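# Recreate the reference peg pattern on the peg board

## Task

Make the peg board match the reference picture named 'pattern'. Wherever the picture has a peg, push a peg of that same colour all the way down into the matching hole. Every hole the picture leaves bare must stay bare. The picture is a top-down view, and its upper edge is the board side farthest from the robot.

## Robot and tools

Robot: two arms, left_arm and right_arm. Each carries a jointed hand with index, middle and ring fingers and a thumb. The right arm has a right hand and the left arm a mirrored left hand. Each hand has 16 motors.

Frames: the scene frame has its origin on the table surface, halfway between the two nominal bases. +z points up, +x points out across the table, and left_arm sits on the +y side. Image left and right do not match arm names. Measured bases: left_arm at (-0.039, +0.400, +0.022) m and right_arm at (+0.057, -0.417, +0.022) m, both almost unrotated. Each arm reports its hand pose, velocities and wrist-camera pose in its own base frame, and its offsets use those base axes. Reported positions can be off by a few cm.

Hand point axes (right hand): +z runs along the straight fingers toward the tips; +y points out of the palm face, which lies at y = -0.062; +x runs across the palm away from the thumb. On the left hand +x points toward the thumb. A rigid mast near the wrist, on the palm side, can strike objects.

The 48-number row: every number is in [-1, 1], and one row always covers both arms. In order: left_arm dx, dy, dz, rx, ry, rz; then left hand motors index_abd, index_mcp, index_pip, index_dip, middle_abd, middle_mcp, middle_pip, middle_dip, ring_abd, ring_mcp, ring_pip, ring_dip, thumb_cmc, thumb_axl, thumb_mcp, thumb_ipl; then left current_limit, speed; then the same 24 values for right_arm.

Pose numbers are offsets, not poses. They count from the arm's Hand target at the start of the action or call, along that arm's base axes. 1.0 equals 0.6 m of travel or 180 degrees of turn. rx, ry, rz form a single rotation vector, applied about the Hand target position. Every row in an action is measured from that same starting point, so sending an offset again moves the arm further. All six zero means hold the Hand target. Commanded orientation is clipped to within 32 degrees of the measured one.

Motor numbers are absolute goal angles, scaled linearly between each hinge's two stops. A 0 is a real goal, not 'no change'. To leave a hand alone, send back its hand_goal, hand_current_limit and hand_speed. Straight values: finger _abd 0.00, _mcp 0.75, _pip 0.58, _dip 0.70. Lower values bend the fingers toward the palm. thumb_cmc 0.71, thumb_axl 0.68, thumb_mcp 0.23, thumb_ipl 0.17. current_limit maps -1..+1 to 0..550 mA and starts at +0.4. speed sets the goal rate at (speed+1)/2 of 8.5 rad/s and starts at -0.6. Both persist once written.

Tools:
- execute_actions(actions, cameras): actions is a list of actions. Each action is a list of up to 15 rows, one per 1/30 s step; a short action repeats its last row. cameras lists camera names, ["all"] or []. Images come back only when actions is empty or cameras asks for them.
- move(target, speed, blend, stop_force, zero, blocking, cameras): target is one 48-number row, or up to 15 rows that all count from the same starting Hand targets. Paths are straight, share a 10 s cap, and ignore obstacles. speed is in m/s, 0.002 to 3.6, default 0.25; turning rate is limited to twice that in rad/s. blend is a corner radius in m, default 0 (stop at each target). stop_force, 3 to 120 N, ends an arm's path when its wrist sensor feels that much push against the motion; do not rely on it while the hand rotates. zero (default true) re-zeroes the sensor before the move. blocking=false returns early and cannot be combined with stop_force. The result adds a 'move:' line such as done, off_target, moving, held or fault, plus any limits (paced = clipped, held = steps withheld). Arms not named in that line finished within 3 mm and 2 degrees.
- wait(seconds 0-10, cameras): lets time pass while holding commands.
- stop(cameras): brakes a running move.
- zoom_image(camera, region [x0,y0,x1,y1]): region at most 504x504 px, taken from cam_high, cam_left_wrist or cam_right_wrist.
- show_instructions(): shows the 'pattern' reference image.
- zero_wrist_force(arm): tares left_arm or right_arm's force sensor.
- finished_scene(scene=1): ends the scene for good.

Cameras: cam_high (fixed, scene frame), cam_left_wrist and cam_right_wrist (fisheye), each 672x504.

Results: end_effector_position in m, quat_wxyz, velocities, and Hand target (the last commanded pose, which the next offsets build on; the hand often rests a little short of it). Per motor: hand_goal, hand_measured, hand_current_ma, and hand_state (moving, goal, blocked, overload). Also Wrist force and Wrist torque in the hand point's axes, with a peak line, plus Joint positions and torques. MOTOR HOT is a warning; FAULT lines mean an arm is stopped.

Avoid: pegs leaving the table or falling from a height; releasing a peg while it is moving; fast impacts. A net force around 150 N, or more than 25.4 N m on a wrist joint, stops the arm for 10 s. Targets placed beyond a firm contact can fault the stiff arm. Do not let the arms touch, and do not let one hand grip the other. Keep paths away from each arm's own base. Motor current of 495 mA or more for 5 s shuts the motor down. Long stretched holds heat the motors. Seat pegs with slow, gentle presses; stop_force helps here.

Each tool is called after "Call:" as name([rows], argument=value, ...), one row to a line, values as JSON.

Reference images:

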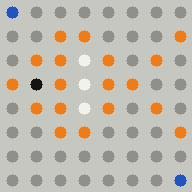

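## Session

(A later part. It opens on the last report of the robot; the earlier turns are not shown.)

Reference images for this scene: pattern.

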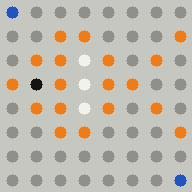

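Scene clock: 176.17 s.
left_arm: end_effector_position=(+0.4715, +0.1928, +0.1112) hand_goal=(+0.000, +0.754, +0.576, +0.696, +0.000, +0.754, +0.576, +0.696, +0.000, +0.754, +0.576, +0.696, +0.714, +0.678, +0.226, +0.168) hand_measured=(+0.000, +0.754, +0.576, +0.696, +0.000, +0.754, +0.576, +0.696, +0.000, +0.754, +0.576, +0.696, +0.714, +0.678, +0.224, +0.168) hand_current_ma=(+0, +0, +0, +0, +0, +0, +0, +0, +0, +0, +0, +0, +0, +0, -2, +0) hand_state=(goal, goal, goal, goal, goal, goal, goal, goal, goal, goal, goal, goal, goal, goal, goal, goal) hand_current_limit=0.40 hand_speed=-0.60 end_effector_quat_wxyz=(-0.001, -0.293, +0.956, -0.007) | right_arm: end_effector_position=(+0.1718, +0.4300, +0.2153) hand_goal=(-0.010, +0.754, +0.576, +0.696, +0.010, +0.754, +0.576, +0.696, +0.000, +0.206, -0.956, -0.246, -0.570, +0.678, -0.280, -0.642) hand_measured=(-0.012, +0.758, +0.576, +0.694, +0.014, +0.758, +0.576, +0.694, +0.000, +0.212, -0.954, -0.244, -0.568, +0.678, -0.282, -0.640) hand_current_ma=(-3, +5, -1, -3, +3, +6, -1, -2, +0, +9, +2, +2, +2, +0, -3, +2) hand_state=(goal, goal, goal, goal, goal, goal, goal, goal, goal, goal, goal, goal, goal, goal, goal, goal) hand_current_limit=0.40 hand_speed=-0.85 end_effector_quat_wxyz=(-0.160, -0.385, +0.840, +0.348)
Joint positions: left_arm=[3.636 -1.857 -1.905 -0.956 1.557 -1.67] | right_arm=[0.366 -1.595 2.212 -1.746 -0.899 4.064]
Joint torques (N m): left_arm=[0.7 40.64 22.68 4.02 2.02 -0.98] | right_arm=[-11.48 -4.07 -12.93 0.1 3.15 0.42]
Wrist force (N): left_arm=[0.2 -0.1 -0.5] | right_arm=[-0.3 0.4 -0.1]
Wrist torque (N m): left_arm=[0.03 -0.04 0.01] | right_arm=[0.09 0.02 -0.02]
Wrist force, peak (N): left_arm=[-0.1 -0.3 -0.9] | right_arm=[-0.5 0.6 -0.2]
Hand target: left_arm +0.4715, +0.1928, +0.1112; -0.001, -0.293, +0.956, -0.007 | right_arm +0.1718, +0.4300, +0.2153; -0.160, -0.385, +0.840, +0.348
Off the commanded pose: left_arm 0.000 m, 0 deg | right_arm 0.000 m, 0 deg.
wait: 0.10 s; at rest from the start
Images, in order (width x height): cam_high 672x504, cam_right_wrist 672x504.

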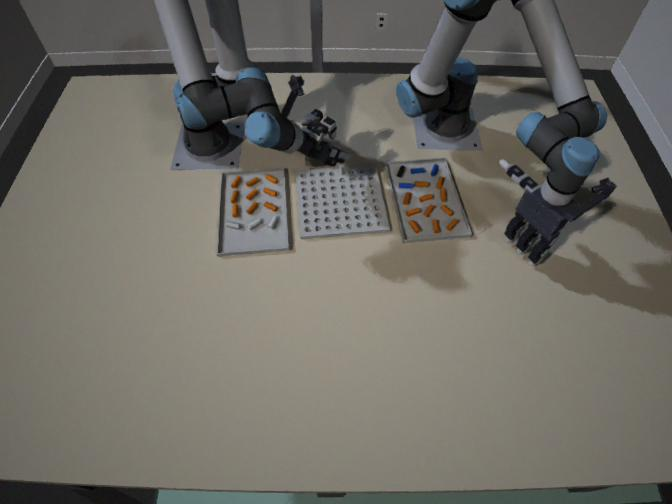

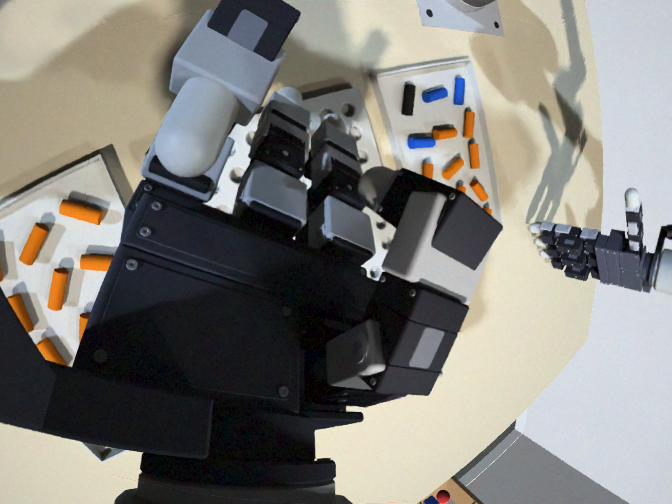

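Call:
move([
  [0,0,0,0,0,0, 0,0.754,0.576,0.696,0,0.754,0.576,0.696,0,0.754,0.576,0.696,0.714,0.678,0.226,0.168,0.4,-0.6, 0.1,-0.05,0.05,0,0,0, -0.02,0.754,0.576,0.696,0.02,0.754,0.576,0.696,0,0.205,-0.956,-0.246,-0.571,0.678,-0.281,-0.643,0.4,-0.8],
  [0,0,0,0,0,0, 0,0.754,0.576,0.696,0,0.754,0.576,0.696,0,0.754,0.576,0.696,0.714,0.678,0.226,0.168,0.4,-0.6, 0.3152,-0.1418,0,-0.5353,-0.0636,-0.3633, -0.02,0.754,0.576,0.696,0.02,0.754,0.576,0.696,0,0.205,-0.956,-0.246,-0.571,0.678,-0.281,-0.643,0.4,-0.8],
  [0,0,0,0,0,0, 0,0.754,0.576,0.696,0,0.754,0.576,0.696,0,0.754,0.576,0.696,0.714,0.678,0.226,0.168,0.4,-0.6, 0.3152,-0.1418,-0.2088,-0.5353,-0.0636,-0.3633, -0.02,0.754,0.576,0.696,0.02,0.754,0.576,0.696,0,0.205,-0.956,-0.246,-0.571,0.678,-0.281,-0.643,0.4,-0.8],
], speed=0.25, blend=[0.03,0.03,0], cameras=["cam_high","cam_right_wrist"])

Call:
zoom_image(camera="cam_high", region=[240, 160, 320, 220])

Call:
zoom_image(camera="cam_right_wrist", region=[250, 0, 420, 140])

Scene clock: 186.50 s.
left_arm: end_effector_position=(+0.4715, +0.1928, +0.1112) hand_goal=(+0.000, +0.754, +0.576, +0.696, +0.000, +0.754, +0.576, +0.696, +0.000, +0.754, +0.576, +0.696, +0.714, +0.678, +0.226, +0.168) hand_measured=(+0.000, +0.754, +0.576, +0.696, +0.000, +0.754, +0.576, +0.696, +0.000, +0.754, +0.576, +0.696, +0.714, +0.678, +0.224, +0.168) hand_current_ma=(+0, +0, +0, +0, +0, +0, +0, +0, +0, +0, +0, +0, +0, +0, -2, +0) hand_state=(goal, goal, goal, goal, goal, goal, goal, goal, goal, goal, goal, goal, goal, goal, goal, goal) hand_current_limit=0.40 hand_speed=-0.60 end_effector_quat_wxyz=(-0.001, -0.293, +0.956, -0.007) | right_arm: end_effector_position=(+0.3609, +0.3449, +0.0901) hand_goal=(-0.020, +0.754, +0.576, +0.696, +0.020, +0.754, +0.576, +0.696, +0.000, +0.206, -0.956, -0.246, -0.570, +0.678, -0.280, -0.642) hand_measured=(-0.018, +0.748, +0.576, +0.694, +0.018, +0.746, +0.576, +0.694, +0.000, +0.210, -0.954, -0.244, -0.568, +0.678, -0.280, -0.640) hand_current_ma=(+3, -9, -1, -3, -2, -12, -1, -2, +0, +4, +2, +2, +2, +0, -1, +2) hand_state=(goal, goal, goal, goal, goal, goal, goal, goal, goal, goal, goal, goal, goal, goal, goal, goal) hand_current_limit=0.40 hand_speed=-0.80 end_effector_quat_wxyz=(-0.118, +0.282, +0.880, -0.364)
Joint positions: left_arm=[3.636 -1.857 -1.905 -0.956 1.557 -1.67] | right_arm=[0.606 -1.188 1.652 -1.279 -1.81 6.036]
Joint torques (N m): left_arm=[-0.78 38.91 23.65 4 2.11 -0.73] | right_arm=[-12.06 -46.89 -14.73 -1.84 1.6 -1.06]
Wrist force (N): left_arm=[-0.2 -0.2 -0.6] | right_arm=[-0.3 0.1 -0.6]
Wrist torque (N m): left_arm=[0.03 0.01 -0.01] | right_arm=[0.01 0.07 0.14]
Wrist force, peak (N): left_arm=[-0.4 -0.1 -0.8] | right_arm=[0.2 1.4 2.0]
Hand target: left_arm +0.4715, +0.1928, +0.1112; -0.001, -0.293, +0.956, -0.007 | right_arm +0.3609, +0.3449, +0.0900; -0.118, +0.282, +0.880, -0.364
Off the commanded pose: left_arm 0.000 m, 0 deg | right_arm 0.000 m, 0 deg.
move: done
Images, in order (width x height): cam_high 672x504, cam_right_wrist 672x504.

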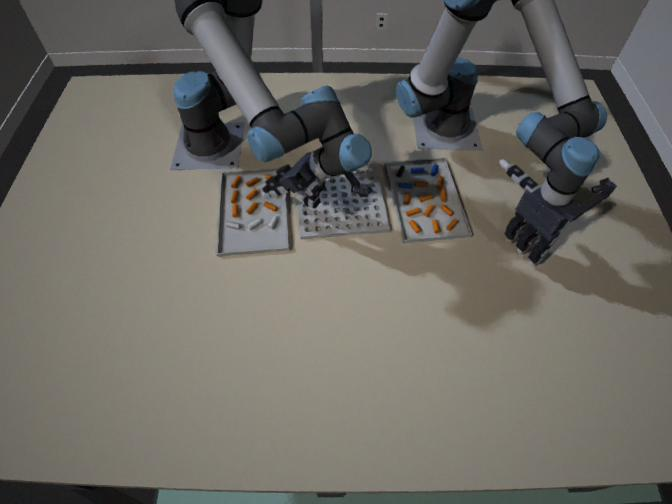

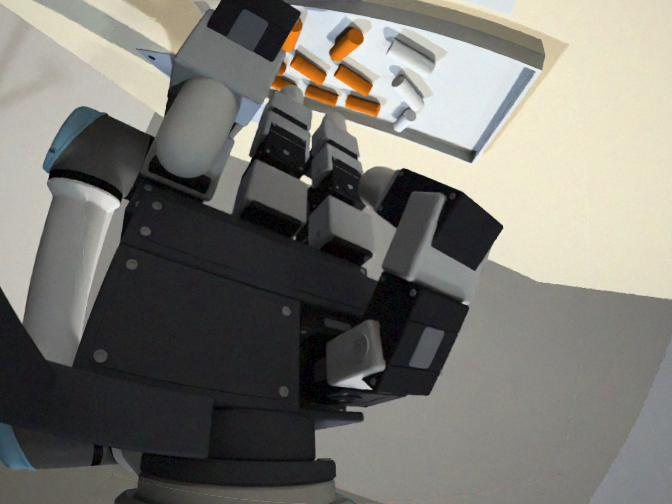

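Scaled by 6.300 from the camera's 672x504 image, which has a finer 960x720 frame.

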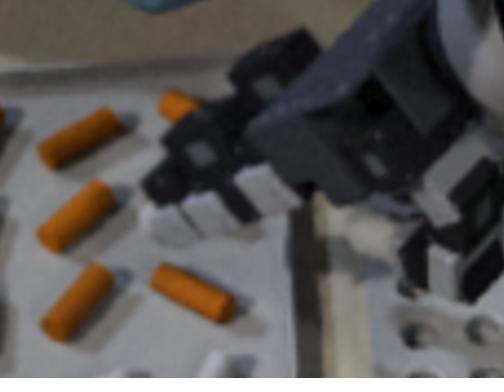

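Scaled by 2.965 from the camera's 672x504 image, which has a finer 960x720 frame.

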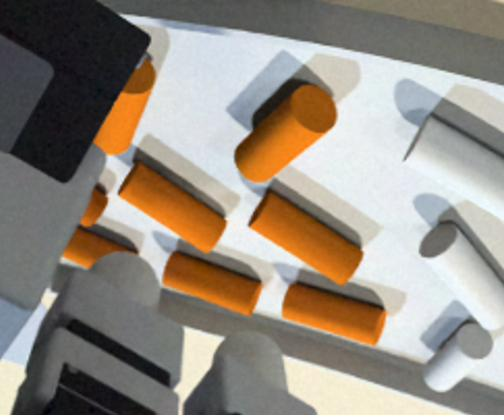

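Call:
zoom_image(camera="cam_right_wrist", region=[320, 20, 380, 70])

Scaled by 8.400 from the camera's 672x504 image, which has a finer 960x720 frame.

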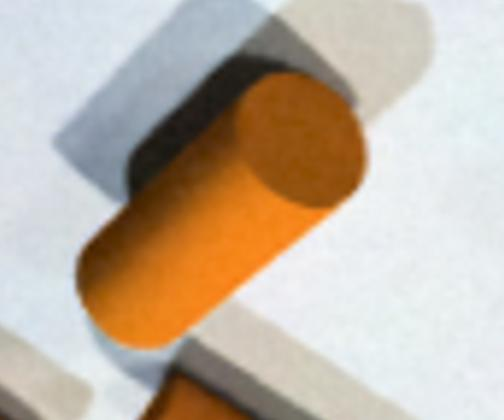

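Call:
move(target=[0,0,0,0,0,0, 0,0.754,0.576,0.696,0,0.754,0.576,0.696,0,0.754,0.576,0.696,0.714,0.678,0.226,0.168,0.4,-0.6, -0.0093,0.0058,-0.05,0,0,0.0244, -0.02,0.754,0.576,0.696,0.02,0.754,0.576,0.696,0,0.205,-0.956,-0.246,-0.571,0.678,-0.281,-0.643,0.4,-0.8], speed=0.1, cameras=["cam_high","cam_right_wrist"])

Call:
zoom_image(camera="cam_right_wrist", region=[300, 20, 380, 110])

Scene clock: 193.73 s.
left_arm: end_effector_position=(+0.4715, +0.1928, +0.1112) hand_goal=(+0.000, +0.754, +0.576, +0.696, +0.000, +0.754, +0.576, +0.696, +0.000, +0.754, +0.576, +0.696, +0.714, +0.678, +0.226, +0.168) hand_measured=(+0.000, +0.754, +0.576, +0.696, +0.000, +0.754, +0.576, +0.696, +0.000, +0.754, +0.576, +0.696, +0.714, +0.678, +0.224, +0.168) hand_current_ma=(+0, +0, +0, +0, +0, +0, +0, +0, +0, +0, +0, +0, +0, +0, -2, +0) hand_state=(goal, goal, goal, goal, goal, goal, goal, goal, goal, goal, goal, goal, goal, goal, goal, goal) hand_current_limit=0.40 hand_speed=-0.60 end_effector_quat_wxyz=(-0.001, -0.293, +0.956, -0.007) | right_arm: end_effector_position=(+0.3552, +0.3484, +0.0599) hand_goal=(-0.020, +0.754, +0.576, +0.696, +0.020, +0.754, +0.576, +0.696, +0.000, +0.206, -0.956, -0.246, -0.570, +0.678, -0.280, -0.642) hand_measured=(-0.018, +0.748, +0.576, +0.694, +0.018, +0.746, +0.576, +0.694, +0.000, +0.210, -0.954, -0.244, -0.568, +0.678, -0.280, -0.640) hand_current_ma=(+3, -9, -1, -3, -2, -12, -1, -2, +0, +4, +2, +2, +2, +0, -1, +2) hand_state=(goal, goal, goal, goal, goal, goal, goal, goal, goal, goal, goal, goal, goal, goal, goal, goal) hand_current_limit=0.40 hand_speed=-0.80 end_effector_quat_wxyz=(-0.104, +0.248, +0.890, -0.369)
Joint positions: left_arm=[3.636 -1.857 -1.905 -0.956 1.557 -1.67] | right_arm=[0.629 -1.162 1.705 -1.367 -1.847 5.994]
Joint torques (N m): left_arm=[0.29 39.85 24.02 4.46 2.09 -0.62] | right_arm=[-11.64 -52.15 -28.55 0.6 1.68 1.73]
Wrist force (N): left_arm=[-0.3 -0.1 -0.5] | right_arm=[0.0 -0.3 -0.5]
Wrist torque (N m): left_arm=[0.04 0.03 -0.03] | right_arm=[-0.05 0.04 0.10]
Wrist force, peak (N): left_arm=[0.0 0.0 -0.9] | right_arm=[-0.5 -0.9 -1.4]
Hand target: left_arm +0.4715, +0.1928, +0.1112; -0.001, -0.293, +0.956, -0.007 | right_arm +0.3553, +0.3484, +0.0600; -0.104, +0.249, +0.890, -0.369
Off the commanded pose: left_arm 0.000 m, 0 deg | right_arm 0.000 m, 0 deg.
move: done
Images, in order (width x height): cam_high 672x504, cam_right_wrist 672x504.

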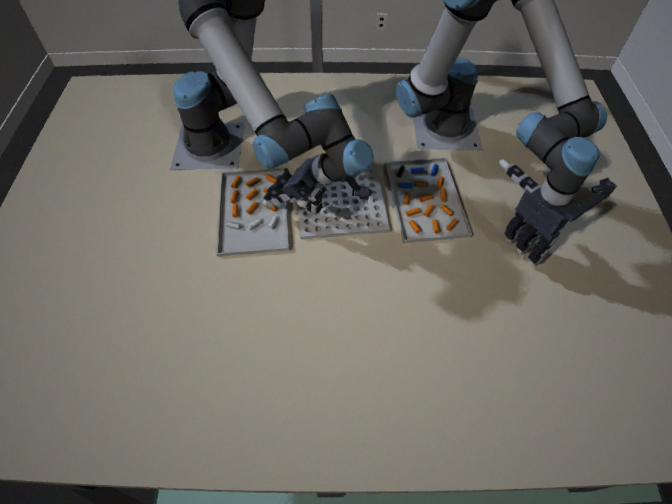

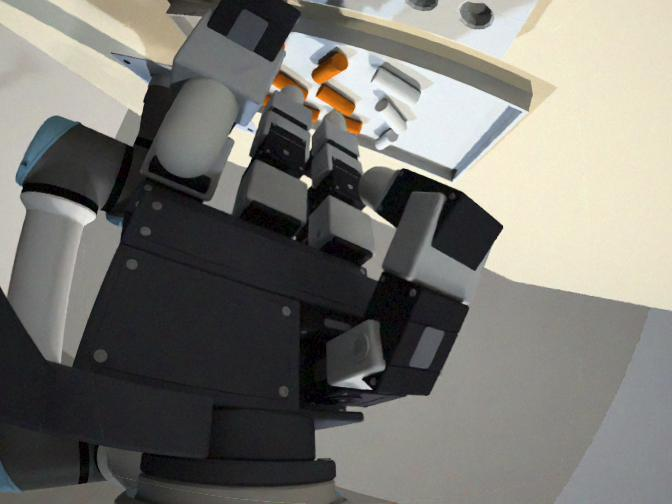

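Scaled by 5.600 from the camera's 672x504 image, which has a finer 960x720 frame.

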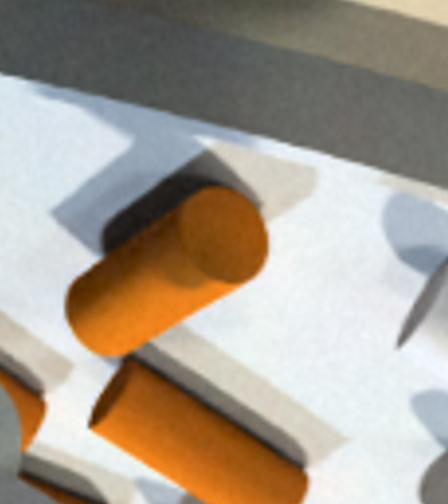

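Call:
move(target=[0,0,0,0,0,0, 0,0.754,0.576,0.696,0,0.754,0.576,0.696,0,0.754,0.576,0.696,0.714,0.678,0.226,0.168,0.4,-0.6, -0.0012,0.0007,-0.0767,0,0,0, -0.02,0.754,0.576,0.696,0.02,0.754,0.576,0.696,0,0.205,-0.956,-0.246,-0.571,0.678,-0.281,-0.643,0.4,-0.8], speed=0.04, stop_force=3, cameras=["cam_high","cam_right_wrist"])

Call:
zoom_image(camera="cam_right_wrist", region=[270, 50, 370, 150])

Call:
zoom_image(camera="cam_high", region=[240, 180, 310, 230])

Scene clock: 198.50 s.
left_arm: end_effector_position=(+0.4715, +0.1928, +0.1112) hand_goal=(+0.000, +0.754, +0.576, +0.696, +0.000, +0.754, +0.576, +0.696, +0.000, +0.754, +0.576, +0.696, +0.714, +0.678, +0.226, +0.168) hand_measured=(+0.000, +0.754, +0.576, +0.696, +0.000, +0.754, +0.576, +0.696, +0.000, +0.754, +0.576, +0.696, +0.714, +0.678, +0.224, +0.168) hand_current_ma=(+0, +0, +0, +0, +0, +0, +0, +0, +0, +0, +0, +0, +0, +0, -2, +0) hand_state=(goal, goal, goal, goal, goal, goal, goal, goal, goal, goal, goal, goal, goal, goal, goal, goal) hand_current_limit=0.40 hand_speed=-0.60 end_effector_quat_wxyz=(-0.001, -0.293, +0.956, -0.007) | right_arm: end_effector_position=(+0.3546, +0.3488, +0.0176) hand_goal=(-0.020, +0.754, +0.576, +0.696, +0.020, +0.754, +0.576, +0.696, +0.000, +0.206, -0.956, -0.246, -0.570, +0.678, -0.280, -0.642) hand_measured=(-0.018, +0.750, +0.576, +0.698, +0.018, +0.748, +0.576, +0.698, +0.000, +0.208, -0.954, -0.244, -0.568, +0.678, -0.280, -0.640) hand_current_ma=(+2, -7, +1, +1, -2, -9, +1, +1, +0, +3, +2, +2, +2, +0, -1, +2) hand_state=(goal, goal, goal, goal, goal, goal, goal, goal, goal, goal, goal, goal, goal, goal, goal, goal) hand_current_limit=0.40 hand_speed=-0.80 end_effector_quat_wxyz=(-0.104, +0.249, +0.890, -0.369)
Joint positions: left_arm=[3.636 -1.857 -1.905 -0.956 1.557 -1.67] | right_arm=[0.63 -1.106 1.748 -1.467 -1.846 5.995]
Joint torques (N m): left_arm=[-0.53 40.5 23.36 3.98 2.28 -0.89] | right_arm=[-1.49 -49.1 -25.02 -2.22 -0.49 -0.27]
Wrist force (N): left_arm=[-0.2 -0.2 -0.4] | right_arm=[0.1 0.0 -0.3]
Wrist torque (N m): left_arm=[0.01 0.02 -0.01] | right_arm=[-0.02 0.01 0.08]
Wrist force, peak (N): left_arm=[0.1 -0.1 -0.9] | right_arm=[0.2 -2.6 -4.4]
Hand target: left_arm +0.4715, +0.1928, +0.1112; -0.001, -0.293, +0.956, -0.007 | right_arm +0.3547, +0.3488, +0.0176; -0.104, +0.249, +0.890, -0.369 (not the last commanded pose)
Off the commanded pose: left_arm 0.000 m, 0 deg | right_arm 0.004 m, 0 deg.
move: contact (right_arm)
Images, in order (width x height): cam_high 672x504, cam_right_wrist 672x504.

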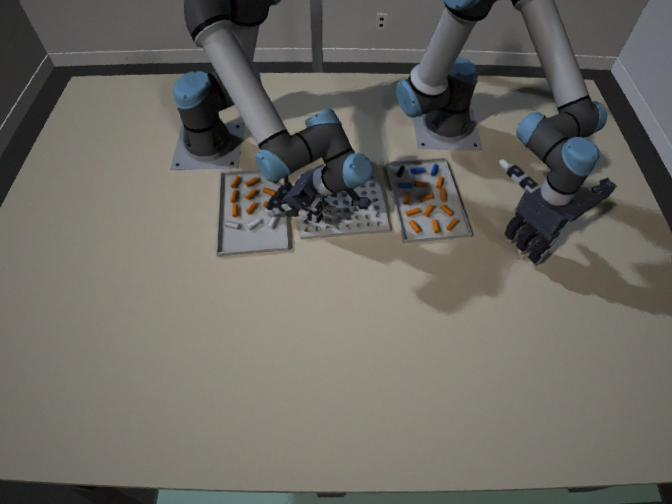

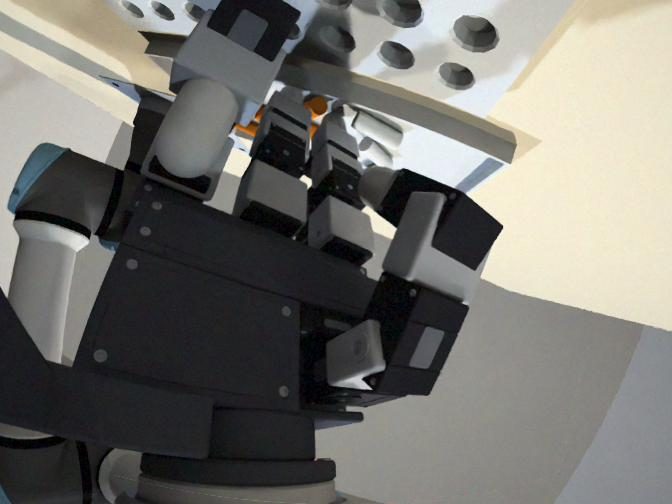

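Scaled by 5.040 from the camera's 672x504 image, which has a finer 960x720 frame.

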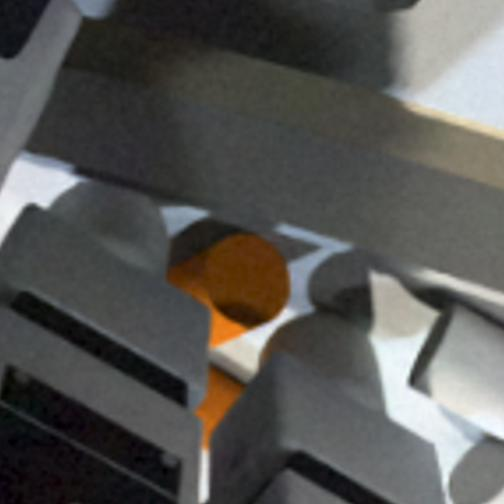

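Scaled by 7.200 from the camera's 672x504 image, which has a finer 960x720 frame.

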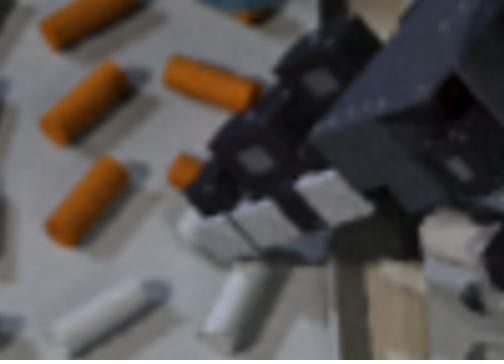

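Call:
move(target=[0,0,0,0,0,0, 0,0.754,0.576,0.696,0,0.754,0.576,0.696,0,0.754,0.576,0.696,0.714,0.678,0.226,0.168,0.4,-0.6, 0,0,-0.0008,0,0,0, -0.08,0.754,0.576,0.696,0.08,0.754,0.576,0.696,0,0.205,-0.956,-0.246,-0.571,0.678,-0.281,-0.643,0.4,-0.92], speed=0.04)

Call:
move([
  [0,0,0,0,0,0, 0,0.754,0.576,0.696,0,0.754,0.576,0.696,0,0.754,0.576,0.696,0.714,0.678,0.226,0.168,0.4,-0.6, 0,0,0,0,0,0, -0.18,0.754,0.576,0.696,0.18,0.754,0.576,0.696,0,0.205,-0.956,-0.246,-0.571,0.678,-0.281,-0.643,0.4,-0.8],
  [0,0,0,0,0,0, 0,0.754,0.576,0.696,0,0.754,0.576,0.696,0,0.754,0.576,0.696,0.714,0.678,0.226,0.168,0.4,-0.6, 0,0,0.1,0,0,0, -0.18,0.754,0.576,0.696,0.18,0.754,0.576,0.696,0,0.205,-0.956,-0.246,-0.571,0.678,-0.281,-0.643,0.4,-0.8],
], speed=0.06, cameras=["cam_high","cam_right_wrist"])

Call:
zoom_image(camera="cam_right_wrist", region=[260, 60, 360, 140])

Scene clock: 200.03 s.
left_arm: end_effector_position=(+0.4715, +0.1928, +0.1112) hand_goal=(+0.000, +0.754, +0.576, +0.696, +0.000, +0.754, +0.576, +0.696, +0.000, +0.754, +0.576, +0.696, +0.714, +0.678, +0.226, +0.168) hand_measured=(+0.000, +0.754, +0.576, +0.696, +0.000, +0.754, +0.576, +0.696, +0.000, +0.754, +0.576, +0.696, +0.714, +0.678, +0.224, +0.168) hand_current_ma=(+0, +0, +0, +0, +0, +0, +0, +0, +0, +0, +0, +0, +0, +0, -2, +0) hand_state=(goal, goal, goal, goal, goal, goal, goal, goal, goal, goal, goal, goal, goal, goal, goal, goal) hand_current_limit=0.40 hand_speed=-0.60 end_effector_quat_wxyz=(-0.001, -0.293, +0.956, -0.007) | right_arm: end_effector_position=(+0.3547, +0.3488, +0.0171) hand_goal=(-0.080, +0.754, +0.576, +0.696, +0.080, +0.754, +0.576, +0.696, +0.000, +0.206, -0.956, -0.246, -0.570, +0.678, -0.280, -0.642) hand_measured=(-0.056, +0.750, +0.576, +0.698, +0.056, +0.750, +0.576, +0.698, +0.000, +0.208, -0.954, -0.244, -0.568, +0.678, -0.280, -0.640) hand_current_ma=(+45, -5, +0, +1, -46, -6, +1, +1, +0, +3, +2, +2, +2, +0, -1, +2) hand_state=(blocked, goal, goal, goal, blocked, goal, goal, goal, goal, goal, goal, goal, goal, goal, goal, goal) hand_current_limit=0.40 hand_speed=-0.92 end_effector_quat_wxyz=(-0.104, +0.249, +0.890, -0.369)
Joint positions: left_arm=[3.636 -1.857 -1.905 -0.956 1.557 -1.67] | right_arm=[0.63 -1.106 1.748 -1.468 -1.846 5.995]
Joint torques (N m): left_arm=[-0.54 40.32 23.17 4.11 2.07 -0.87] | right_arm=[-10.03 -23.4 -9.37 -1.98 -1.92 -0.35]
Wrist force (N): left_arm=[0.0 0.0 -0.4] | right_arm=[0.1 -1.2 -2.3]
Wrist torque (N m): left_arm=[0.05 -0.01 0.00] | right_arm=[0.15 0.01 0.07]
Wrist force, peak (N): left_arm=[-0.1 0.1 -0.8] | right_arm=[0.0 -1.2 -2.6]
Hand target: left_arm +0.4715, +0.1928, +0.1112; -0.001, -0.293, +0.956, -0.007 | right_arm +0.3547, +0.3488, +0.0171; -0.104, +0.249, +0.890, -0.369
Off the commanded pose: left_arm 0.000 m, 0 deg | right_arm 0.000 m, 0 deg.
move: done

Scene clock: 201.87 s.
left_arm: end_effector_position=(+0.4715, +0.1928, +0.1112) hand_goal=(+0.000, +0.754, +0.576, +0.696, +0.000, +0.754, +0.576, +0.696, +0.000, +0.754, +0.576, +0.696, +0.714, +0.678, +0.226, +0.168) hand_measured=(+0.000, +0.754, +0.576, +0.696, +0.000, +0.754, +0.576, +0.696, +0.000, +0.754, +0.576, +0.696, +0.714, +0.678, +0.224, +0.168) hand_current_ma=(+0, +0, +0, +0, +0, +0, +0, +0, +0, +0, +0, +0, +0, +0, -2, +0) hand_state=(goal, goal, goal, goal, goal, goal, goal, goal, goal, goal, goal, goal, goal, goal, goal, goal) hand_current_limit=0.40 hand_speed=-0.60 end_effector_quat_wxyz=(-0.001, -0.293, +0.956, -0.007) | right_arm: end_effector_position=(+0.3547, +0.3488, +0.0772) hand_goal=(-0.180, +0.754, +0.576, +0.696, +0.180, +0.754, +0.576, +0.696, +0.000, +0.206, -0.956, -0.246, -0.570, +0.678, -0.280, -0.642) hand_measured=(-0.064, +0.748, +0.576, +0.698, +0.060, +0.750, +0.576, +0.698, +0.000, +0.208, -0.954, -0.244, -0.568, +0.678, -0.280, -0.640) hand_current_ma=(+347, -10, +0, +1, -359, -7, +1, +1, +0, +3, +2, +2, +2, +0, -1, +2) hand_state=(blocked, goal, goal, goal, blocked, goal, goal, goal, goal, goal, goal, goal, goal, goal, goal, goal) hand_current_limit=0.40 hand_speed=-0.80 end_effector_quat_wxyz=(-0.103, +0.249, +0.890, -0.369)
Joint positions: left_arm=[3.636 -1.857 -1.905 -0.956 1.557 -1.67] | right_arm=[0.63 -1.183 1.685 -1.327 -1.846 5.995]
Joint torques (N m): left_arm=[-0.84 39.9 24.27 4.05 2.21 -0.81] | right_arm=[-9.66 -23.13 -12.59 -2.08 -1.61 0.13]
Wrist force (N): left_arm=[0.2 -0.2 -0.7] | right_arm=[-0.1 0.1 -0.6]
Wrist torque (N m): left_arm=[0.04 -0.04 0.02] | right_arm=[0.01 0.04 0.07]
Wrist force, peak (N): left_arm=[0.2 -0.2 -0.7] | right_arm=[0.0 -1.1 -2.2]
Hand target: left_arm +0.4715, +0.1928, +0.1112; -0.001, -0.293, +0.956, -0.007 | right_arm +0.3547, +0.3488, +0.0771; -0.104, +0.249, +0.890, -0.369
Off the commanded pose: left_arm 0.000 m, 0 deg | right_arm 0.000 m, 0 deg.
move: done
Images, in order (width x height): cam_high 672x504, cam_right_wrist 672x504.

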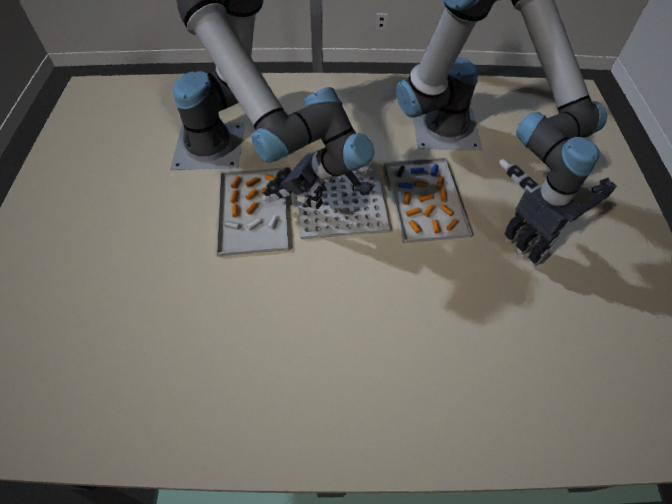

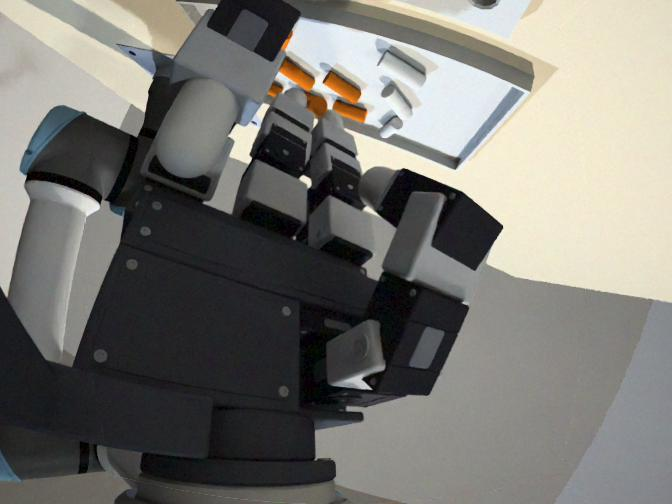

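Scaled by 5.040 from the camera's 672x504 image, which has a finer 960x720 frame.

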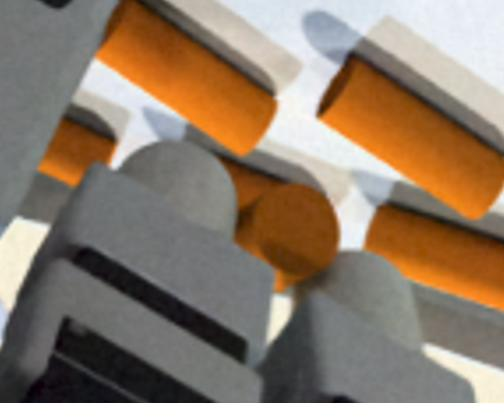

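Call:
move([
  [0,0,0,0,0,0, 0,0.754,0.576,0.696,0,0.754,0.576,0.696,0,0.754,0.576,0.696,0.714,0.678,0.226,0.168,0.4,-0.6, 0,0,0.25,0,0,0, -0.18,0.754,0.576,0.696,0.18,0.754,0.576,0.696,0,0.205,-0.956,-0.246,-0.571,0.678,-0.281,-0.643,0.4,-0.8],
  [0,0,0,0,0,0, 0,0.754,0.576,0.696,0,0.754,0.576,0.696,0,0.754,0.576,0.696,0.714,0.678,0.226,0.168,0.4,-0.6, -0.2030,0.1875,0.288,0.5287,0.0827,0.3450, -0.18,0.754,0.576,0.696,0.18,0.754,0.576,0.696,0,0.205,-0.956,-0.246,-0.571,0.678,-0.281,-0.643,0.4,-0.8],
  [0,0,0,0,0,0, 0,0.754,0.576,0.696,0,0.754,0.576,0.696,0,0.754,0.576,0.696,0.714,0.678,0.226,0.168,0.4,-0.6, -0.2030,0.1875,0.1632,0.5287,0.0827,0.3450, -0.18,0.754,0.576,0.696,0.18,0.754,0.576,0.696,0,0.205,-0.956,-0.246,-0.571,0.678,-0.281,-0.643,0.4,-0.8],
], speed=0.25, blend=[0.03,0.03,0], cameras=["cam_high","cam_right_wrist"])

Call:
zoom_image(camera="cam_right_wrist", region=[280, 50, 400, 150])

Scene clock: 208.87 s.
left_arm: end_effector_position=(+0.4715, +0.1928, +0.1112) hand_goal=(+0.000, +0.754, +0.576, +0.696, +0.000, +0.754, +0.576, +0.696, +0.000, +0.754, +0.576, +0.696, +0.714, +0.678, +0.226, +0.168) hand_measured=(+0.000, +0.754, +0.576, +0.696, +0.000, +0.754, +0.576, +0.696, +0.000, +0.754, +0.576, +0.696, +0.714, +0.678, +0.224, +0.168) hand_current_ma=(+0, +0, +0, +0, +0, +0, +0, +0, +0, +0, +0, +0, +0, +0, -2, +0) hand_state=(goal, goal, goal, goal, goal, goal, goal, goal, goal, goal, goal, goal, goal, goal, goal, goal) hand_current_limit=0.40 hand_speed=-0.60 end_effector_quat_wxyz=(-0.001, -0.293, +0.956, -0.007) | right_arm: end_effector_position=(+0.2329, +0.4613, +0.1751) hand_goal=(-0.180, +0.754, +0.576, +0.696, +0.180, +0.754, +0.576, +0.696, +0.000, +0.206, -0.956, -0.246, -0.570, +0.678, -0.280, -0.642) hand_measured=(-0.064, +0.756, +0.576, +0.698, +0.060, +0.762, +0.576, +0.698, +0.000, +0.212, -0.954, -0.244, -0.568, +0.678, -0.282, -0.640) hand_current_ma=(+347, +3, -1, +1, -359, +13, +1, +1, +0, +9, +2, +2, +2, +0, -3, +2) hand_state=(blocked, goal, goal, goal, blocked, goal, goal, goal, goal, goal, goal, goal, goal, goal, goal, goal) hand_current_limit=0.40 hand_speed=-0.80 end_effector_quat_wxyz=(-0.159, -0.384, +0.840, +0.348)
Joint positions: left_arm=[3.636 -1.857 -1.905 -0.956 1.557 -1.67] | right_arm=[0.381 -1.369 2.094 -1.867 -0.891 4.082]
Joint torques (N m): left_arm=[-0.17 39.87 25.05 4.06 2.36 -0.75] | right_arm=[12.56 -26.42 -15.26 -3.3 1.79 -0.84]
Wrist force (N): left_arm=[-0.1 0.1 -0.4] | right_arm=[-0.3 0.0 0.1]
Wrist torque (N m): left_arm=[0.06 0.00 -0.01] | right_arm=[0.03 0.03 -0.10]
Wrist force, peak (N): left_arm=[-0.2 0.0 -1.0] | right_arm=[-0.1 2.1 1.1]
Hand target: left_arm +0.4715, +0.1928, +0.1112; -0.001, -0.293, +0.956, -0.007 | right_arm +0.2329, +0.4613, +0.1750; -0.159, -0.384, +0.840, +0.348
Off the commanded pose: left_arm 0.000 m, 0 deg | right_arm 0.000 m, 0 deg.
move: done
Images, in order (width x height): cam_high 672x504, cam_right_wrist 672x504.

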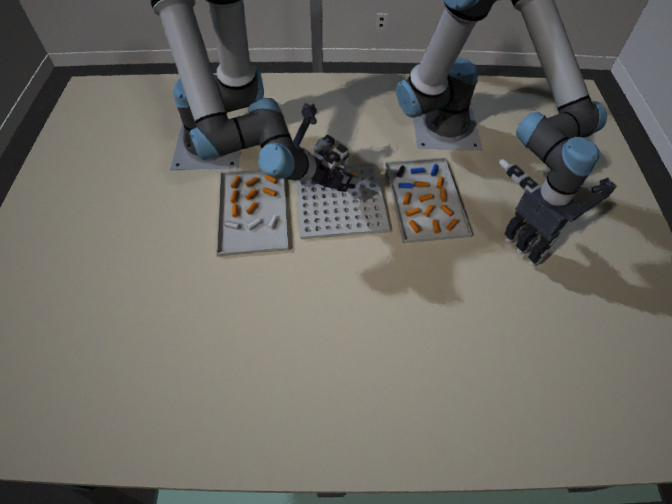

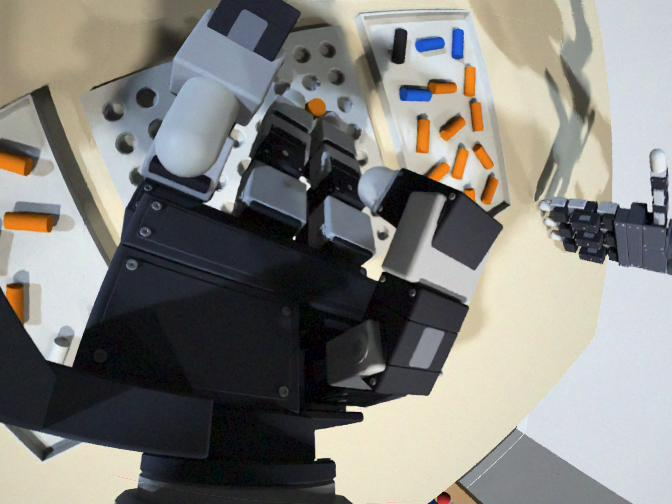

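Scaled by 4.200 from the camera's 672x504 image, which has a finer 960x720 frame.

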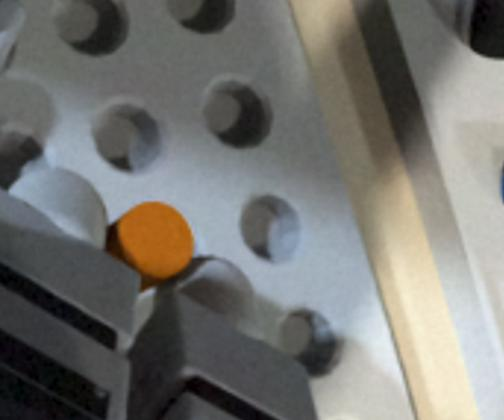

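Call:
move(target=[0,0,0,0,0,0, 0,0.754,0.576,0.696,0,0.754,0.576,0.696,0,0.754,0.576,0.696,0.714,0.678,0.226,0.168,0.4,-0.6, -0.0008,0.0008,-0.0283,0,0,0, -0.18,0.754,0.576,0.696,0.18,0.754,0.576,0.696,0,0.205,-0.956,-0.246,-0.571,0.678,-0.281,-0.643,0.4,-0.8], speed=0.04)

Call:
move(target=[0,0,0,0,0,0, 0,0.754,0.576,0.696,0,0.754,0.576,0.696,0,0.754,0.576,0.696,0.714,0.678,0.226,0.168,0.4,-0.6, 0,0,-0.0033,0,0,0, -0.18,0.754,0.576,0.696,0.18,0.754,0.576,0.696,0,0.205,-0.956,-0.246,-0.571,0.678,-0.281,-0.643,0.4,-0.8], speed=0.03, cameras=["cam_right_wrist"])

Call:
zoom_image(camera="cam_right_wrist", region=[280, 50, 400, 150])

Scene clock: 211.47 s.
left_arm: end_effector_position=(+0.4715, +0.1928, +0.1112) hand_goal=(+0.000, +0.754, +0.576, +0.696, +0.000, +0.754, +0.576, +0.696, +0.000, +0.754, +0.576, +0.696, +0.714, +0.678, +0.226, +0.168) hand_measured=(+0.000, +0.754, +0.576, +0.696, +0.000, +0.754, +0.576, +0.696, +0.000, +0.754, +0.576, +0.696, +0.714, +0.678, +0.224, +0.168) hand_current_ma=(+0, +0, +0, +0, +0, +0, +0, +0, +0, +0, +0, +0, +0, +0, -2, +0) hand_state=(goal, goal, goal, goal, goal, goal, goal, goal, goal, goal, goal, goal, goal, goal, goal, goal) hand_current_limit=0.40 hand_speed=-0.60 end_effector_quat_wxyz=(-0.001, -0.293, +0.956, -0.007) | right_arm: end_effector_position=(+0.2323, +0.4617, +0.1578) hand_goal=(-0.180, +0.754, +0.576, +0.696, +0.180, +0.754, +0.576, +0.696, +0.000, +0.206, -0.956, -0.246, -0.570, +0.678, -0.280, -0.642) hand_measured=(-0.064, +0.756, +0.576, +0.698, +0.060, +0.762, +0.576, +0.698, +0.000, +0.212, -0.954, -0.244, -0.568, +0.678, -0.282, -0.640) hand_current_ma=(+347, +3, -1, +1, -359, +13, +1, +1, +0, +9, +2, +2, +2, +0, -3, +2) hand_state=(blocked, goal, goal, goal, blocked, goal, goal, goal, goal, goal, goal, goal, goal, goal, goal, goal) hand_current_limit=0.40 hand_speed=-0.80 end_effector_quat_wxyz=(-0.159, -0.384, +0.840, +0.348) end_effector_velocity=(+0.000, +0.000, +0.001) end_effector_angular_velocity=(-0.001, +0.001, +0.001)
Joint positions: left_arm=[3.636 -1.857 -1.905 -0.956 1.557 -1.67] | right_arm=[0.383 -1.337 2.112 -1.917 -0.89 4.084]
Joint velocities: left_arm=[within noise] | right_arm=[0 -0.003 -0.001 0.005 -0.001 0]
Joint torques (N m): left_arm=[-0.48 41.38 24.02 4.03 2.36 -0.74] | right_arm=[9.74 -41.26 -26.91 0.17 3.04 1.33]
Wrist force (N): left_arm=[0.0 0.1 -0.5] | right_arm=[-0.1 -0.1 0.2]
Wrist torque (N m): left_arm=[0.06 -0.01 -0.01] | right_arm=[0.02 0.01 -0.09]
Wrist force, peak (N): left_arm=[-0.3 0.0 -0.9] | right_arm=[-0.6 -0.3 0.3]
Hand target: left_arm +0.4715, +0.1928, +0.1112; -0.001, -0.293, +0.956, -0.007 | right_arm +0.2324, +0.4618, +0.1580; -0.159, -0.384, +0.840, +0.348
Off the commanded pose: left_arm 0.000 m, 0 deg | right_arm 0.000 m, 0 deg.
move: done

Scene clock: 212.17 s.
left_arm: end_effector_position=(+0.4715, +0.1928, +0.1112) hand_goal=(+0.000, +0.754, +0.576, +0.696, +0.000, +0.754, +0.576, +0.696, +0.000, +0.754, +0.576, +0.696, +0.714, +0.678, +0.226, +0.168) hand_measured=(+0.000, +0.754, +0.576, +0.696, +0.000, +0.754, +0.576, +0.696, +0.000, +0.754, +0.576, +0.696, +0.714, +0.678, +0.224, +0.168) hand_current_ma=(+0, +0, +0, +0, +0, +0, +0, +0, +0, +0, +0, +0, +0, +0, -2, +0) hand_state=(goal, goal, goal, goal, goal, goal, goal, goal, goal, goal, goal, goal, goal, goal, goal, goal) hand_current_limit=0.40 hand_speed=-0.60 end_effector_quat_wxyz=(-0.001, -0.293, +0.956, -0.007) | right_arm: end_effector_position=(+0.2324, +0.4618, +0.1560) hand_goal=(-0.180, +0.754, +0.576, +0.696, +0.180, +0.754, +0.576, +0.696, +0.000, +0.206, -0.956, -0.246, -0.570, +0.678, -0.280, -0.642) hand_measured=(-0.064, +0.756, +0.576, +0.698, +0.060, +0.762, +0.576, +0.698, +0.000, +0.212, -0.954, -0.244, -0.568, +0.678, -0.282, -0.640) hand_current_ma=(+347, +3, -1, +1, -359, +13, +1, +1, +0, +9, +2, +2, +2, +0, -3, +2) hand_state=(blocked, goal, goal, goal, blocked, goal, goal, goal, goal, goal, goal, goal, goal, goal, goal, goal) hand_current_limit=0.40 hand_speed=-0.80 end_effector_quat_wxyz=(-0.159, -0.384, +0.840, +0.348)
Joint positions: left_arm=[3.636 -1.857 -1.905 -0.956 1.557 -1.67] | right_arm=[0.383 -1.333 2.114 -1.923 -0.89 4.084]
Joint torques (N m): left_arm=[-1.11 40.23 24.47 4.14 2.09 -0.71] | right_arm=[6.31 -18.02 -12.27 -1.98 2.41 0.2]
Wrist force (N): left_arm=[0.0 0.0 -0.5] | right_arm=[-0.3 0.3 -0.1]
Wrist torque (N m): left_arm=[0.06 -0.01 0.00] | right_arm=[0.09 0.04 -0.10]
Wrist force, peak (N): left_arm=[0.0 -0.2 -0.8] | right_arm=[-0.5 0.3 0.2]
Hand target: left_arm +0.4715, +0.1928, +0.1112; -0.001, -0.293, +0.956, -0.007 | right_arm +0.2324, +0.4618, +0.1560; -0.159, -0.384, +0.840, +0.348
Off the commanded pose: left_arm 0.000 m, 0 deg | right_arm 0.000 m, 0 deg.
move: done
Images, in order (width x height): cam_right_wrist 672x504.

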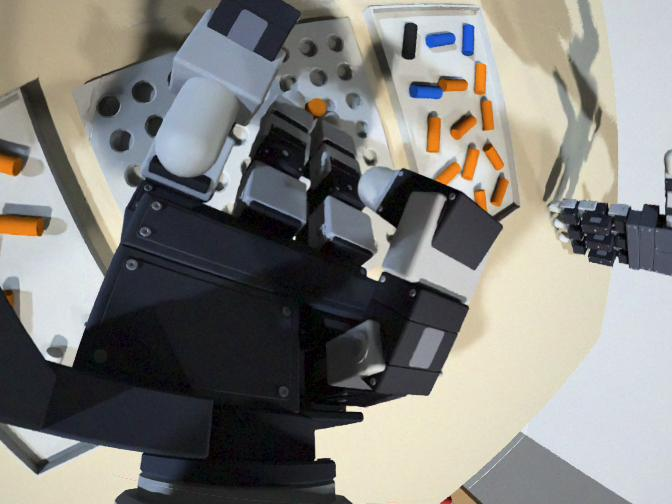

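Scaled by 4.200 from the camera's 672x504 image, which has a finer 960x720 frame.

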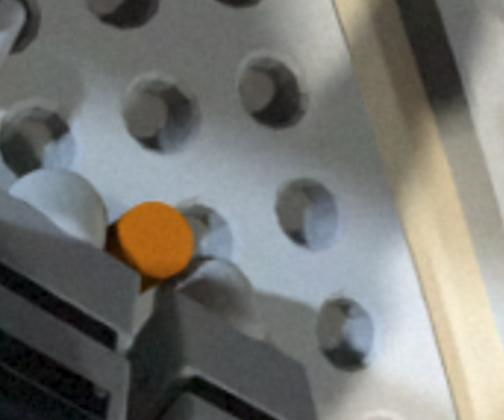

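Call:
move(target=[0,0,0,0,0,0, 0,0.754,0.576,0.696,0,0.754,0.576,0.696,0,0.754,0.576,0.696,0.714,0.678,0.226,0.168,0.4,-0.6, 0,0,-0.0033,0,0,0, -0.18,0.754,0.576,0.696,0.18,0.754,0.576,0.696,0,0.205,-0.956,-0.246,-0.571,0.678,-0.281,-0.643,0.4,-0.8], speed=0.03)

Call:
move(target=[0,0,0,0,0,0, 0,0.754,0.576,0.696,0,0.754,0.576,0.696,0,0.754,0.576,0.696,0.714,0.678,0.226,0.168,0.4,-0.6, 0,0,-0.0025,0,0,0, -0.18,0.754,0.576,0.696,0.18,0.754,0.576,0.696,0,0.205,-0.956,-0.246,-0.571,0.678,-0.281,-0.643,0.4,-0.8], speed=0.03)

Scene clock: 213.27 s.
left_arm: end_effector_position=(+0.4715, +0.1928, +0.1112) hand_goal=(+0.000, +0.754, +0.576, +0.696, +0.000, +0.754, +0.576, +0.696, +0.000, +0.754, +0.576, +0.696, +0.714, +0.678, +0.226, +0.168) hand_measured=(+0.000, +0.754, +0.576, +0.696, +0.000, +0.754, +0.576, +0.696, +0.000, +0.754, +0.576, +0.696, +0.714, +0.678, +0.224, +0.168) hand_current_ma=(+0, +0, +0, +0, +0, +0, +0, +0, +0, +0, +0, +0, +0, +0, -2, +0) hand_state=(goal, goal, goal, goal, goal, goal, goal, goal, goal, goal, goal, goal, goal, goal, goal, goal) hand_current_limit=0.40 hand_speed=-0.60 end_effector_quat_wxyz=(-0.001, -0.293, +0.956, -0.007) | right_arm: end_effector_position=(+0.2324, +0.4618, +0.1540) hand_goal=(-0.180, +0.754, +0.576, +0.696, +0.180, +0.754, +0.576, +0.696, +0.000, +0.206, -0.956, -0.246, -0.570, +0.678, -0.280, -0.642) hand_measured=(-0.064, +0.750, +0.572, +0.694, +0.060, +0.754, +0.574, +0.696, +0.000, +0.212, -0.954, -0.244, -0.568, +0.678, -0.282, -0.640) hand_current_ma=(+346, -6, -5, -2, -359, +0, -1, +0, +0, +9, +2, +2, +2, +0, -3, +2) hand_state=(blocked, goal, goal, goal, blocked, goal, goal, goal, goal, goal, goal, goal, goal, goal, goal, goal) hand_current_limit=0.40 hand_speed=-0.80 end_effector_quat_wxyz=(-0.159, -0.384, +0.840, +0.348)
Joint positions: left_arm=[3.636 -1.857 -1.905 -0.956 1.557 -1.67] | right_arm=[0.383 -1.329 2.116 -1.929 -0.89 4.084]
Joint torques (N m): left_arm=[0.31 38.6 23.97 4 2.39 -0.77] | right_arm=[-1.11 -18.1 -11.81 -2.04 1.33 -0.21]
Wrist force (N): left_arm=[-0.2 0.1 -0.3] | right_arm=[0.1 1.5 -0.8]
Wrist torque (N m): left_arm=[0.05 0.02 -0.02] | right_arm=[0.07 0.05 -0.06]
Wrist force, peak (N): left_arm=[0.2 -0.3 -0.8] | right_arm=[-0.1 1.7 -0.9]
Hand target: left_arm +0.4715, +0.1928, +0.1112; -0.001, -0.293, +0.956, -0.007 | right_arm +0.2324, +0.4618, +0.1541; -0.159, -0.384, +0.840, +0.348
Off the commanded pose: left_arm 0.000 m, 0 deg | right_arm 0.000 m, 0 deg.
move: done

Scene clock: 213.97 s.
left_arm: end_effector_position=(+0.4715, +0.1928, +0.1112) hand_goal=(+0.000, +0.754, +0.576, +0.696, +0.000, +0.754, +0.576, +0.696, +0.000, +0.754, +0.576, +0.696, +0.714, +0.678, +0.226, +0.168) hand_measured=(+0.000, +0.754, +0.576, +0.696, +0.000, +0.754, +0.576, +0.696, +0.000, +0.754, +0.576, +0.696, +0.714, +0.678, +0.224, +0.168) hand_current_ma=(+0, +0, +0, +0, +0, +0, +0, +0, +0, +0, +0, +0, +0, +0, -2, +0) hand_state=(goal, goal, goal, goal, goal, goal, goal, goal, goal, goal, goal, goal, goal, goal, goal, goal) hand_current_limit=0.40 hand_speed=-0.60 end_effector_quat_wxyz=(-0.001, -0.293, +0.956, -0.007) | right_arm: end_effector_position=(+0.2324, +0.4618, +0.1525) hand_goal=(-0.180, +0.754, +0.576, +0.696, +0.180, +0.754, +0.576, +0.696, +0.000, +0.206, -0.956, -0.246, -0.570, +0.678, -0.280, -0.642) hand_measured=(-0.064, +0.744, +0.568, +0.692, +0.060, +0.746, +0.570, +0.694, +0.000, +0.212, -0.954, -0.244, -0.568, +0.678, -0.282, -0.640) hand_current_ma=(+344, -19, -13, -5, -359, -11, -7, -2, +0, +9, +2, +2, +2, +0, -3, +2) hand_state=(blocked, goal, goal, goal, blocked, goal, goal, goal, goal, goal, goal, goal, goal, goal, goal, goal) hand_current_limit=0.40 hand_speed=-0.80 end_effector_quat_wxyz=(-0.159, -0.384, +0.840, +0.348)
Joint positions: left_arm=[3.636 -1.857 -1.905 -0.956 1.557 -1.67] | right_arm=[0.383 -1.327 2.117 -1.933 -0.89 4.084]
Joint torques (N m): left_arm=[1.07 39.95 23.51 3.94 2.35 -1.04] | right_arm=[-6.31 -17.36 -11.11 -2.37 0.6 -0.11]
Wrist force (N): left_arm=[0.1 0.1 -0.3] | right_arm=[0.2 2.0 -0.9]
Wrist torque (N m): left_arm=[0.04 -0.01 0.00] | right_arm=[0.03 0.06 -0.05]
Wrist force, peak (N): left_arm=[0.0 0.2 -0.8] | right_arm=[0.2 2.4 -1.5]
Hand target: left_arm +0.4715, +0.1928, +0.1112; -0.001, -0.293, +0.956, -0.007 | right_arm +0.2324, +0.4618, +0.1526; -0.159, -0.384, +0.840, +0.348
Off the commanded pose: left_arm 0.000 m, 0 deg | right_arm 0.000 m, 0 deg.
move: done

Call:
move([
  [0,0,0,0,0,0, 0,0.754,0.576,0.696,0,0.754,0.576,0.696,0,0.754,0.576,0.696,0.714,0.678,0.226,0.168,0.4,-0.6, 0,0,0.009,0,0,0, -0.18,0.754,0.576,0.696,0.18,0.754,0.576,0.696,0,0.205,-0.956,-0.246,-0.571,0.678,-0.281,-0.643,0.4,-0.8],
  [0,0,0,0,0,0, 0,0.754,0.576,0.696,0,0.754,0.576,0.696,0,0.754,0.576,0.696,0.714,0.678,0.226,0.168,0.4,-0.6, -0.0022,0.0008,0.009,0,0,0, -0.18,0.754,0.576,0.696,0.18,0.754,0.576,0.696,0,0.205,-0.956,-0.246,-0.571,0.678,-0.281,-0.643,0.4,-0.8],
  [0,0,0,0,0,0, 0,0.754,0.576,0.696,0,0.754,0.576,0.696,0,0.754,0.576,0.696,0.714,0.678,0.226,0.168,0.4,-0.6, -0.0022,0.0008,0.0028,0,0,0, -0.18,0.754,0.576,0.696,0.18,0.754,0.576,0.696,0,0.205,-0.956,-0.246,-0.571,0.678,-0.281,-0.643,0.4,-0.8],
], speed=0.03)

Call:
move(target=[0,0,0,0,0,0, 0,0.754,0.576,0.696,0,0.754,0.576,0.696,0,0.754,0.576,0.696,0.714,0.678,0.226,0.168,0.4,-0.6, 0,0,-0.0017,0,0,0, -0.18,0.754,0.576,0.696,0.18,0.754,0.576,0.696,0,0.205,-0.956,-0.246,-0.571,0.678,-0.281,-0.643,0.4,-0.8], speed=0.03, cameras=["cam_right_wrist"])

Call:
zoom_image(camera="cam_right_wrist", region=[280, 50, 400, 150])

Scene clock: 218.07 s.
left_arm: end_effector_position=(+0.4715, +0.1928, +0.1112) hand_goal=(+0.000, +0.754, +0.576, +0.696, +0.000, +0.754, +0.576, +0.696, +0.000, +0.754, +0.576, +0.696, +0.714, +0.678, +0.226, +0.168) hand_measured=(+0.000, +0.754, +0.576, +0.696, +0.000, +0.754, +0.576, +0.696, +0.000, +0.754, +0.576, +0.696, +0.714, +0.678, +0.224, +0.168) hand_current_ma=(+0, +0, +0, +0, +0, +0, +0, +0, +0, +0, +0, +0, +0, +0, -2, +0) hand_state=(goal, goal, goal, goal, goal, goal, goal, goal, goal, goal, goal, goal, goal, goal, goal, goal) hand_current_limit=0.40 hand_speed=-0.60 end_effector_quat_wxyz=(-0.001, -0.293, +0.956, -0.007) | right_arm: end_effector_position=(+0.2310, +0.4622, +0.1541) hand_goal=(-0.180, +0.754, +0.576, +0.696, +0.180, +0.754, +0.576, +0.696, +0.000, +0.206, -0.956, -0.246, -0.570, +0.678, -0.280, -0.642) hand_measured=(-0.064, +0.752, +0.572, +0.692, +0.060, +0.756, +0.576, +0.694, +0.000, +0.212, -0.954, -0.244, -0.568, +0.678, -0.282, -0.640) hand_current_ma=(+344, -2, -3, -4, -359, +2, +0, -2, +0, +9, +2, +2, +2, +0, -3, +2) hand_state=(blocked, goal, goal, goal, blocked, goal, goal, goal, goal, goal, goal, goal, goal, goal, goal, goal) hand_current_limit=0.40 hand_speed=-0.80 end_effector_quat_wxyz=(-0.159, -0.384, +0.840, +0.348) end_effector_velocity=(-0.001, +0.000, +0.000) end_effector_angular_velocity=(-0.002, +0.004, +0.000)
Joint positions: left_arm=[3.636 -1.857 -1.905 -0.956 1.557 -1.67] | right_arm=[0.385 -1.331 2.118 -1.931 -0.89 4.086]
Joint velocities: left_arm=[within noise] | right_arm=[0 -0.001 0 0.005 -0.001 0]
Joint torques (N m): left_arm=[-0.4 40.55 23.7 4.1 2.41 -0.86] | right_arm=[3.49 -40.23 -24.74 -0.09 2.52 -1.24]
Wrist force (N): left_arm=[-0.2 -0.3 -0.5] | right_arm=[-0.1 1.2 -0.5]
Wrist torque (N m): left_arm=[0.02 0.00 -0.01] | right_arm=[0.04 0.02 -0.08]
Wrist force, peak (N): left_arm=[-0.2 -0.1 -0.9] | right_arm=[0.4 2.5 -1.5]
Hand target: left_arm +0.4715, +0.1928, +0.1112; -0.001, -0.293, +0.956, -0.007 | right_arm +0.2311, +0.4622, +0.1542; -0.159, -0.384, +0.840, +0.348
Off the commanded pose: left_arm 0.000 m, 0 deg | right_arm 0.000 m, 0 deg.
move: done

Scene clock: 218.77 s.
left_arm: end_effector_position=(+0.4715, +0.1928, +0.1112) hand_goal=(+0.000, +0.754, +0.576, +0.696, +0.000, +0.754, +0.576, +0.696, +0.000, +0.754, +0.576, +0.696, +0.714, +0.678, +0.226, +0.168) hand_measured=(+0.000, +0.754, +0.576, +0.696, +0.000, +0.754, +0.576, +0.696, +0.000, +0.754, +0.576, +0.696, +0.714, +0.678, +0.224, +0.168) hand_current_ma=(+0, +0, +0, +0, +0, +0, +0, +0, +0, +0, +0, +0, +0, +0, -2, +0) hand_state=(goal, goal, goal, goal, goal, goal, goal, goal, goal, goal, goal, goal, goal, goal, goal, goal) hand_current_limit=0.40 hand_speed=-0.60 end_effector_quat_wxyz=(-0.001, -0.293, +0.956, -0.007) | right_arm: end_effector_position=(+0.2311, +0.4622, +0.1532) hand_goal=(-0.180, +0.754, +0.576, +0.696, +0.180, +0.754, +0.576, +0.696, +0.000, +0.206, -0.956, -0.246, -0.570, +0.678, -0.280, -0.642) hand_measured=(-0.064, +0.748, +0.570, +0.692, +0.060, +0.752, +0.574, +0.694, +0.000, +0.212, -0.954, -0.244, -0.568, +0.678, -0.282, -0.640) hand_current_ma=(+344, -9, -7, -4, -359, -2, -2, -2, +0, +9, +2, +2, +2, +0, -3, +2) hand_state=(blocked, goal, goal, goal, blocked, goal, goal, goal, goal, goal, goal, goal, goal, goal, goal, goal) hand_current_limit=0.40 hand_speed=-0.80 end_effector_quat_wxyz=(-0.159, -0.384, +0.840, +0.348)
Joint positions: left_arm=[3.636 -1.857 -1.905 -0.956 1.557 -1.67] | right_arm=[0.385 -1.329 2.119 -1.934 -0.89 4.086]
Joint torques (N m): left_arm=[-1.05 40.28 24.52 4.08 2.32 -1.01] | right_arm=[-0.64 -14.19 -9.3 -2.61 2.34 -1.36]
Wrist force (N): left_arm=[-0.1 0.0 -0.6] | right_arm=[-0.1 1.9 -0.7]
Wrist torque (N m): left_arm=[0.05 0.00 -0.01] | right_arm=[0.05 0.03 -0.07]
Wrist force, peak (N): left_arm=[-0.1 -0.3 -0.8] | right_arm=[-0.3 1.8 -0.8]
Hand target: left_arm +0.4715, +0.1928, +0.1112; -0.001, -0.293, +0.956, -0.007 | right_arm +0.2311, +0.4622, +0.1532; -0.159, -0.384, +0.840, +0.348
Off the commanded pose: left_arm 0.000 m, 0 deg | right_arm 0.000 m, 0 deg.
move: done
Images, in order (width x height): cam_right_wrist 672x504.

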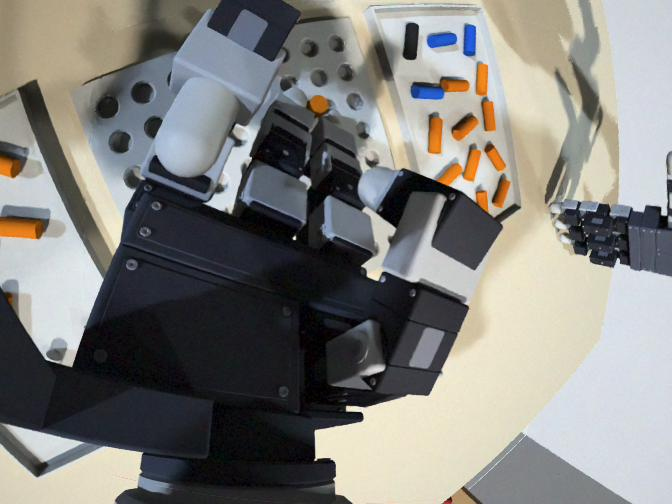

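Scaled by 4.200 from the camera's 672x504 image, which has a finer 960x720 frame.

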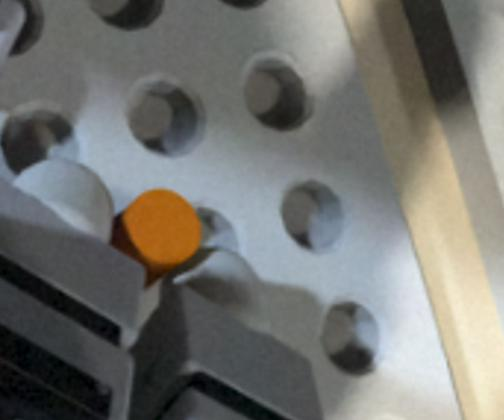

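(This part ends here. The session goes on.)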